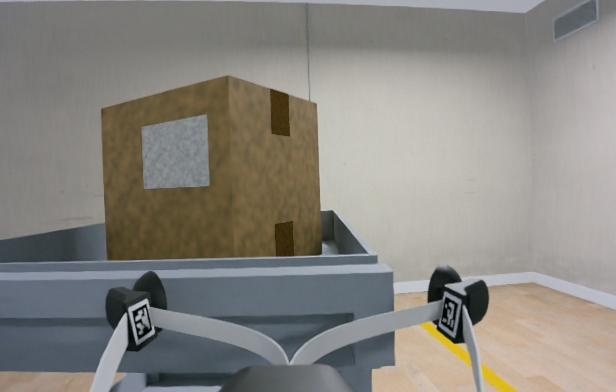

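Request:
move:
  blocking: false
  r1: {"joints":{"arm_m":0.385}}

Request:
wait:
  seconds: 2

Request:
move:
  blocking: false
  r1: {"base":{"strafe_m":0.17},"pace":"slow"}

Request:
wait:
  seconds: 4
  cameras: ["r1_head_camera","r1_wrist_camera","r1_head_left_camera"]

Scene clock: 1329.93 s.
move: r1 moving
r1.base_odometry: x=-1.383 y=+2.248 heading=-0.342
r1.turned_by_wheels: +0.000
r1.turned_by_imu: +0.000
r1.base_tilt: forward=-1.6 right=+1.3
r1.lidar_m: 0.88 0.85 1.04 2.11 2.14 2.69 - 4.39 1.12 0.61 0.67 0.85
r1.base_status: not commanded
r1.joint_positions: lift_m=+0.685 arm_m=+0.387 wrist_yaw_rad=-0.001 wrist_pitch_rad=+0.004 wrist_roll_rad=+0.002 gripper_m=+0.141
r1.joint_status: arm_m moving
r1.measured_speeds: translate_m=+0.000 strafe_m=+0.000 rotate_rad=+0.000 lift_m=+0.000 arm_m=-0.042 wrist_yaw_rad=+0.000 wrist_pitch_rad=+0.000 wrist_roll_rad=+0.000
r1.motor_effort: lift_m=+23(23) arm_m=-5(7) wheel_0=-2(3) wheel_1=+0(1) wheel_2=-2(3)
r1.servo_current: wrist_yaw_rad=46(72) wrist_pitch_rad=46(52) wrist_roll_rad=59(65) gripper_m=46(52)
r1.hand_pose: x=+0.8459 y=-0.0877 z=+0.8617 quat_wxyz=(+1.000, +0.001, +0.002, +0.000) (m; r1's base frame)
r1.wrist_depth_mm: - - - - - - - / - - - - - - - / - 676 580 715 - - - / - 676 580 683 - - - / 591 668 580 676 - - - / - 194 - - 191 196 - / 1921 336 334 144 1863 1863 1921
r2: as last shown
r2.base_tilt: forward=-0.7 right=+0.1
r2.lidar_m: 0.94 0.69 1.13 3.25 3.66 4.26 3.57 1.86 1.50 1.49 1.69 1.57
r2.motor_effort: lift_m=+15(15) arm_m=-7(7) wheel_0=+17(17) wheel_1=+0(1) wheel_2=+12(13)
r2.servo_current: wrist_yaw_rad=46(65) wrist_pitch_rad=39(46) wrist_roll_rad=46(59) gripper_m=98(104)
r2.contact_limits: arm_m 0
r2.wrist_depth_mm: - - 247 164 236 232 228 / - - 250 165 237 233 229 / - - 251 167 240 233 229 / - - 252 168 241 236 231 / - - 254 167 242 236 232 / - - 187 171 183 237 235 / - - 258 - 243 236 235
pictures: none

Scene clock: 1330.30 s.
earlier move: r1 done
r1.base_odometry: x=-1.383 y=+2.248 heading=-0.342
r1.turned_by_wheels: +0.000
r1.turned_by_imu: +0.000
r1.base_tilt: forward=-1.6 right=+1.3
r1.lidar_m: 0.87 0.86 1.03 2.10 2.13 2.68 - 4.36 1.11 0.64 0.66 0.86
r1.base_status: not commanded
r1.joint_positions: lift_m=+0.685 arm_m=+0.385 wrist_yaw_rad=-0.001 wrist_pitch_rad=+0.004 wrist_roll_rad=+0.002 gripper_m=+0.141
r1.joint_status: all done
r1.measured_speeds: all 0
r1.motor_effort: lift_m=+23(23) arm_m=-5(7) wheel_0=-3(3) wheel_1=+1(1) wheel_2=-3(3)
r1.servo_current: wrist_yaw_rad=65(72) wrist_pitch_rad=33(52) wrist_roll_rad=46(65) gripper_m=39(52)
r1.hand_pose: x=+0.8443 y=-0.0877 z=+0.8617 quat_wxyz=(+1.000, +0.001, +0.002, +0.000) (m; r1's base frame)
r1.wrist_depth_mm: - - - - - - - / - - - - - - - / - 668 580 750 - - - / - 661 585 732 - - - / 609 676 591 668 - - - / - 194 - - 209 196 - / 1921 340 340 143 - 1921 1983
r2.base_odometry: x=-1.988 y=-1.932 heading=-2.059
r2.turned_by_wheels: +0.000
r2.turned_by_imu: +0.000
r2.base_tilt: forward=-0.6 right=+0.1
r2.lidar_m: 0.95 0.71 1.10 3.25 3.64 4.26 3.57 1.81 1.53 1.49 1.68 1.57
r2.base_status: not commanded
r2.joint_positions: lift_m=+0.910 arm_m=+0.380 wrist_yaw_rad=+1.365 wrist_pitch_rad=+0.002 wrist_roll_rad=+0.002 gripper_m=-0.019
r2.joint_status: not commanded
r2.measured_speeds: all 0
r2.motor_effort: lift_m=+15(15) arm_m=-6(7) wheel_0=+17(17) wheel_1=+0(1) wheel_2=+13(13)
r2.servo_current: wrist_yaw_rad=59(65) wrist_pitch_rad=39(46) wrist_roll_rad=39(59) gripper_m=98(104)
r2.contact_limits: arm_m 0
r2.hand_pose: x=+0.6954 y=+0.2645 z=+1.0880 quat_wxyz=(+0.776, +0.000, +0.001, +0.631) (m; r2's base frame)
r2.wrist_depth_mm: - - 248 165 237 232 228 / - - 250 165 236 233 229 / - - 252 166 239 233 230 / - - 252 168 240 236 231 / - - 253 167 243 237 233 / - - 187 171 183 237 234 / - - 257 - 244 236 236
wait: 0.37 of 2 s (r1 has come to rest)
pictures: none

Scene clock: 1330.80 s.
move: r1 moving
r1.base_odometry: x=-1.379 y=+2.262 heading=-0.342
r1.turned_by_wheels: +0.000
r1.turned_by_imu: +0.000
r1.base_tilt: forward=-1.5 right=+1.3
r1.lidar_m: 0.87 0.85 1.02 2.10 2.11 2.65 - 4.38 1.14 0.65 0.68 0.88
r1.base_status: strafe_m moving
r1.joint_positions: lift_m=+0.685 arm_m=+0.385 wrist_yaw_rad=-0.001 wrist_pitch_rad=+0.004 wrist_roll_rad=+0.002 gripper_m=+0.141
r1.joint_status: not commanded
r1.measured_speeds: translate_m=+0.000 strafe_m=+0.055 rotate_rad=-0.002 lift_m=+0.000 arm_m=+0.000 wrist_yaw_rad=+0.000 wrist_pitch_rad=+0.000 wrist_roll_rad=+0.000
r1.motor_effort: lift_m=+23(23) arm_m=-5(5) wheel_0=-10(10) wheel_1=+7(8) wheel_2=+0(2)
r1.servo_current: wrist_yaw_rad=46(65) wrist_pitch_rad=46(46) wrist_roll_rad=52(59) gripper_m=39(46)
r1.hand_pose: x=+0.8443 y=-0.0877 z=+0.8617 quat_wxyz=(+1.000, +0.001, +0.002, +0.000) (m; r1's base frame)
r1.wrist_depth_mm: - - - - - - - / - - - - - - - / - 668 580 723 - - - / - 676 585 691 - - - / 591 661 585 683 - - - / - 194 - - 191 196 - / 1921 338 338 143 - 1863 1983
r2: as last shown
r2.base_tilt: forward=-0.7 right=+0.0
r2.lidar_m: 0.94 0.67 1.12 3.25 3.65 4.25 3.58 1.82 1.48 1.48 1.68 1.59
r2.motor_effort: lift_m=+15(15) arm_m=-7(7) wheel_0=+16(17) wheel_1=+0(1) wheel_2=+13(13)
r2.servo_current: wrist_yaw_rad=46(59) wrist_pitch_rad=39(46) wrist_roll_rad=39(52) gripper_m=98(98)
r2.contact_limits: arm_m 0
r2.wrist_depth_mm: - - 248 164 237 231 228 / - - 249 166 238 233 229 / - - 252 166 240 234 229 / - - 252 167 241 235 231 / - - 253 167 242 236 233 / - - 187 171 183 237 234 / - - 257 - 244 236 236
pictures: none

Scene clock: 1333.13 s.
earlier move: r1 done
r1.base_odometry: x=-1.326 y=+2.408 heading=-0.342
r1.turned_by_wheels: +0.000
r1.turned_by_imu: +0.001
r1.base_tilt: forward=-1.6 right=+1.2
r1.lidar_m: 0.81 0.80 1.02 1.92 1.95 2.47 - 4.62 1.25 0.80 0.83 0.93
r1.base_status: done
r1.joint_positions: lift_m=+0.685 arm_m=+0.385 wrist_yaw_rad=-0.001 wrist_pitch_rad=+0.004 wrist_roll_rad=+0.002 gripper_m=+0.141
r1.joint_status: not commanded
r1.measured_speeds: all 0
r1.motor_effort: lift_m=+23(23) arm_m=-5(5) wheel_0=-3(10) wheel_1=+3(8) wheel_2=+0(2)
r1.servo_current: wrist_yaw_rad=39(65) wrist_pitch_rad=39(59) wrist_roll_rad=46(78) gripper_m=39(52)
r1.hand_pose: x=+0.8443 y=-0.0877 z=+0.8617 quat_wxyz=(+1.000, +0.001, +0.002, +0.000) (m; r1's base frame)
r1.wrist_depth_mm: - - - - - - - / - - - - - - - / - - 676 591 741 - - / - - 683 585 732 - - / - 597 676 597 627 - - / 303 193 - - 187 196 - / 1921 342 842 143 854 1808 1863
r2.base_odometry: x=-1.988 y=-1.932 heading=-2.059
r2.turned_by_wheels: +0.000
r2.turned_by_imu: +0.000
r2.base_tilt: forward=-0.7 right=+0.0
r2.lidar_m: 0.94 0.68 1.26 3.26 3.65 4.27 3.56 1.83 1.52 1.49 1.68 1.56
r2.base_status: not commanded
r2.joint_positions: lift_m=+0.910 arm_m=+0.380 wrist_yaw_rad=+1.365 wrist_pitch_rad=+0.002 wrist_roll_rad=+0.002 gripper_m=-0.019
r2.joint_status: not commanded
r2.measured_speeds: all 0
r2.motor_effort: lift_m=+14(15) arm_m=-7(7) wheel_0=+16(17) wheel_1=+0(1) wheel_2=+13(13)
r2.servo_current: wrist_yaw_rad=39(59) wrist_pitch_rad=39(46) wrist_roll_rad=52(59) gripper_m=98(111)
r2.contact_limits: arm_m 0
r2.hand_pose: x=+0.6954 y=+0.2645 z=+1.0880 quat_wxyz=(+0.776, +0.000, +0.001, +0.631) (m; r2's base frame)
r2.wrist_depth_mm: - - 247 165 236 232 228 / - - 250 166 237 232 229 / - - 251 166 240 234 229 / - - 253 168 241 235 231 / - - 254 167 241 236 233 / - - 187 171 183 238 235 / - - 257 - 244 237 236
wait: 2.33 of 4 s (r1 has come to rest)
pictures: r1_head_camera, r1_head_left_camera, r1_wrist_camera
Images, in order (width x height): r1_head_camera 420x560, r1_head_left_camera 420x672, r1_wrist_camera 616x392.

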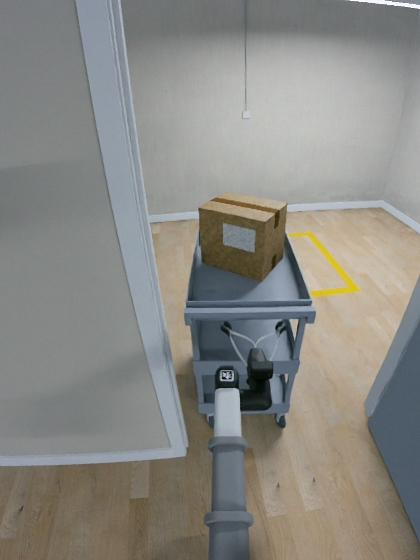

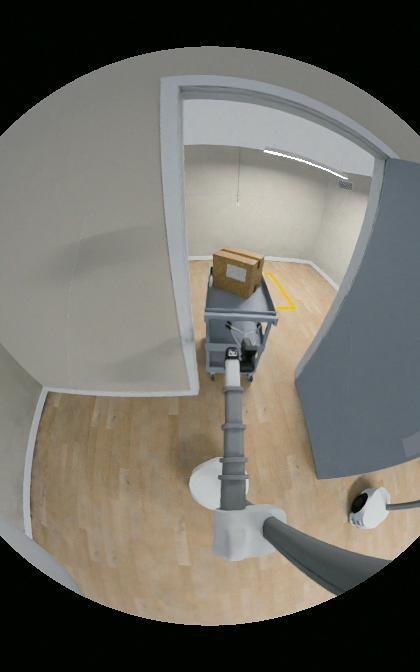

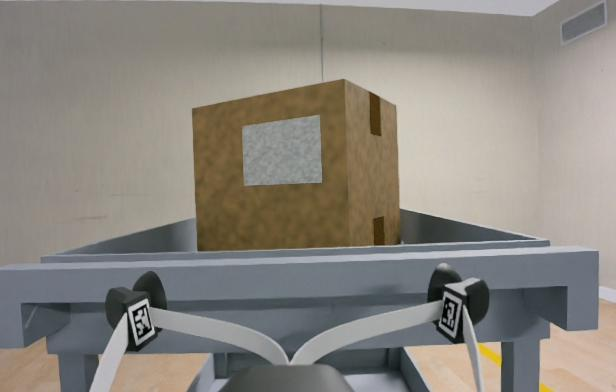

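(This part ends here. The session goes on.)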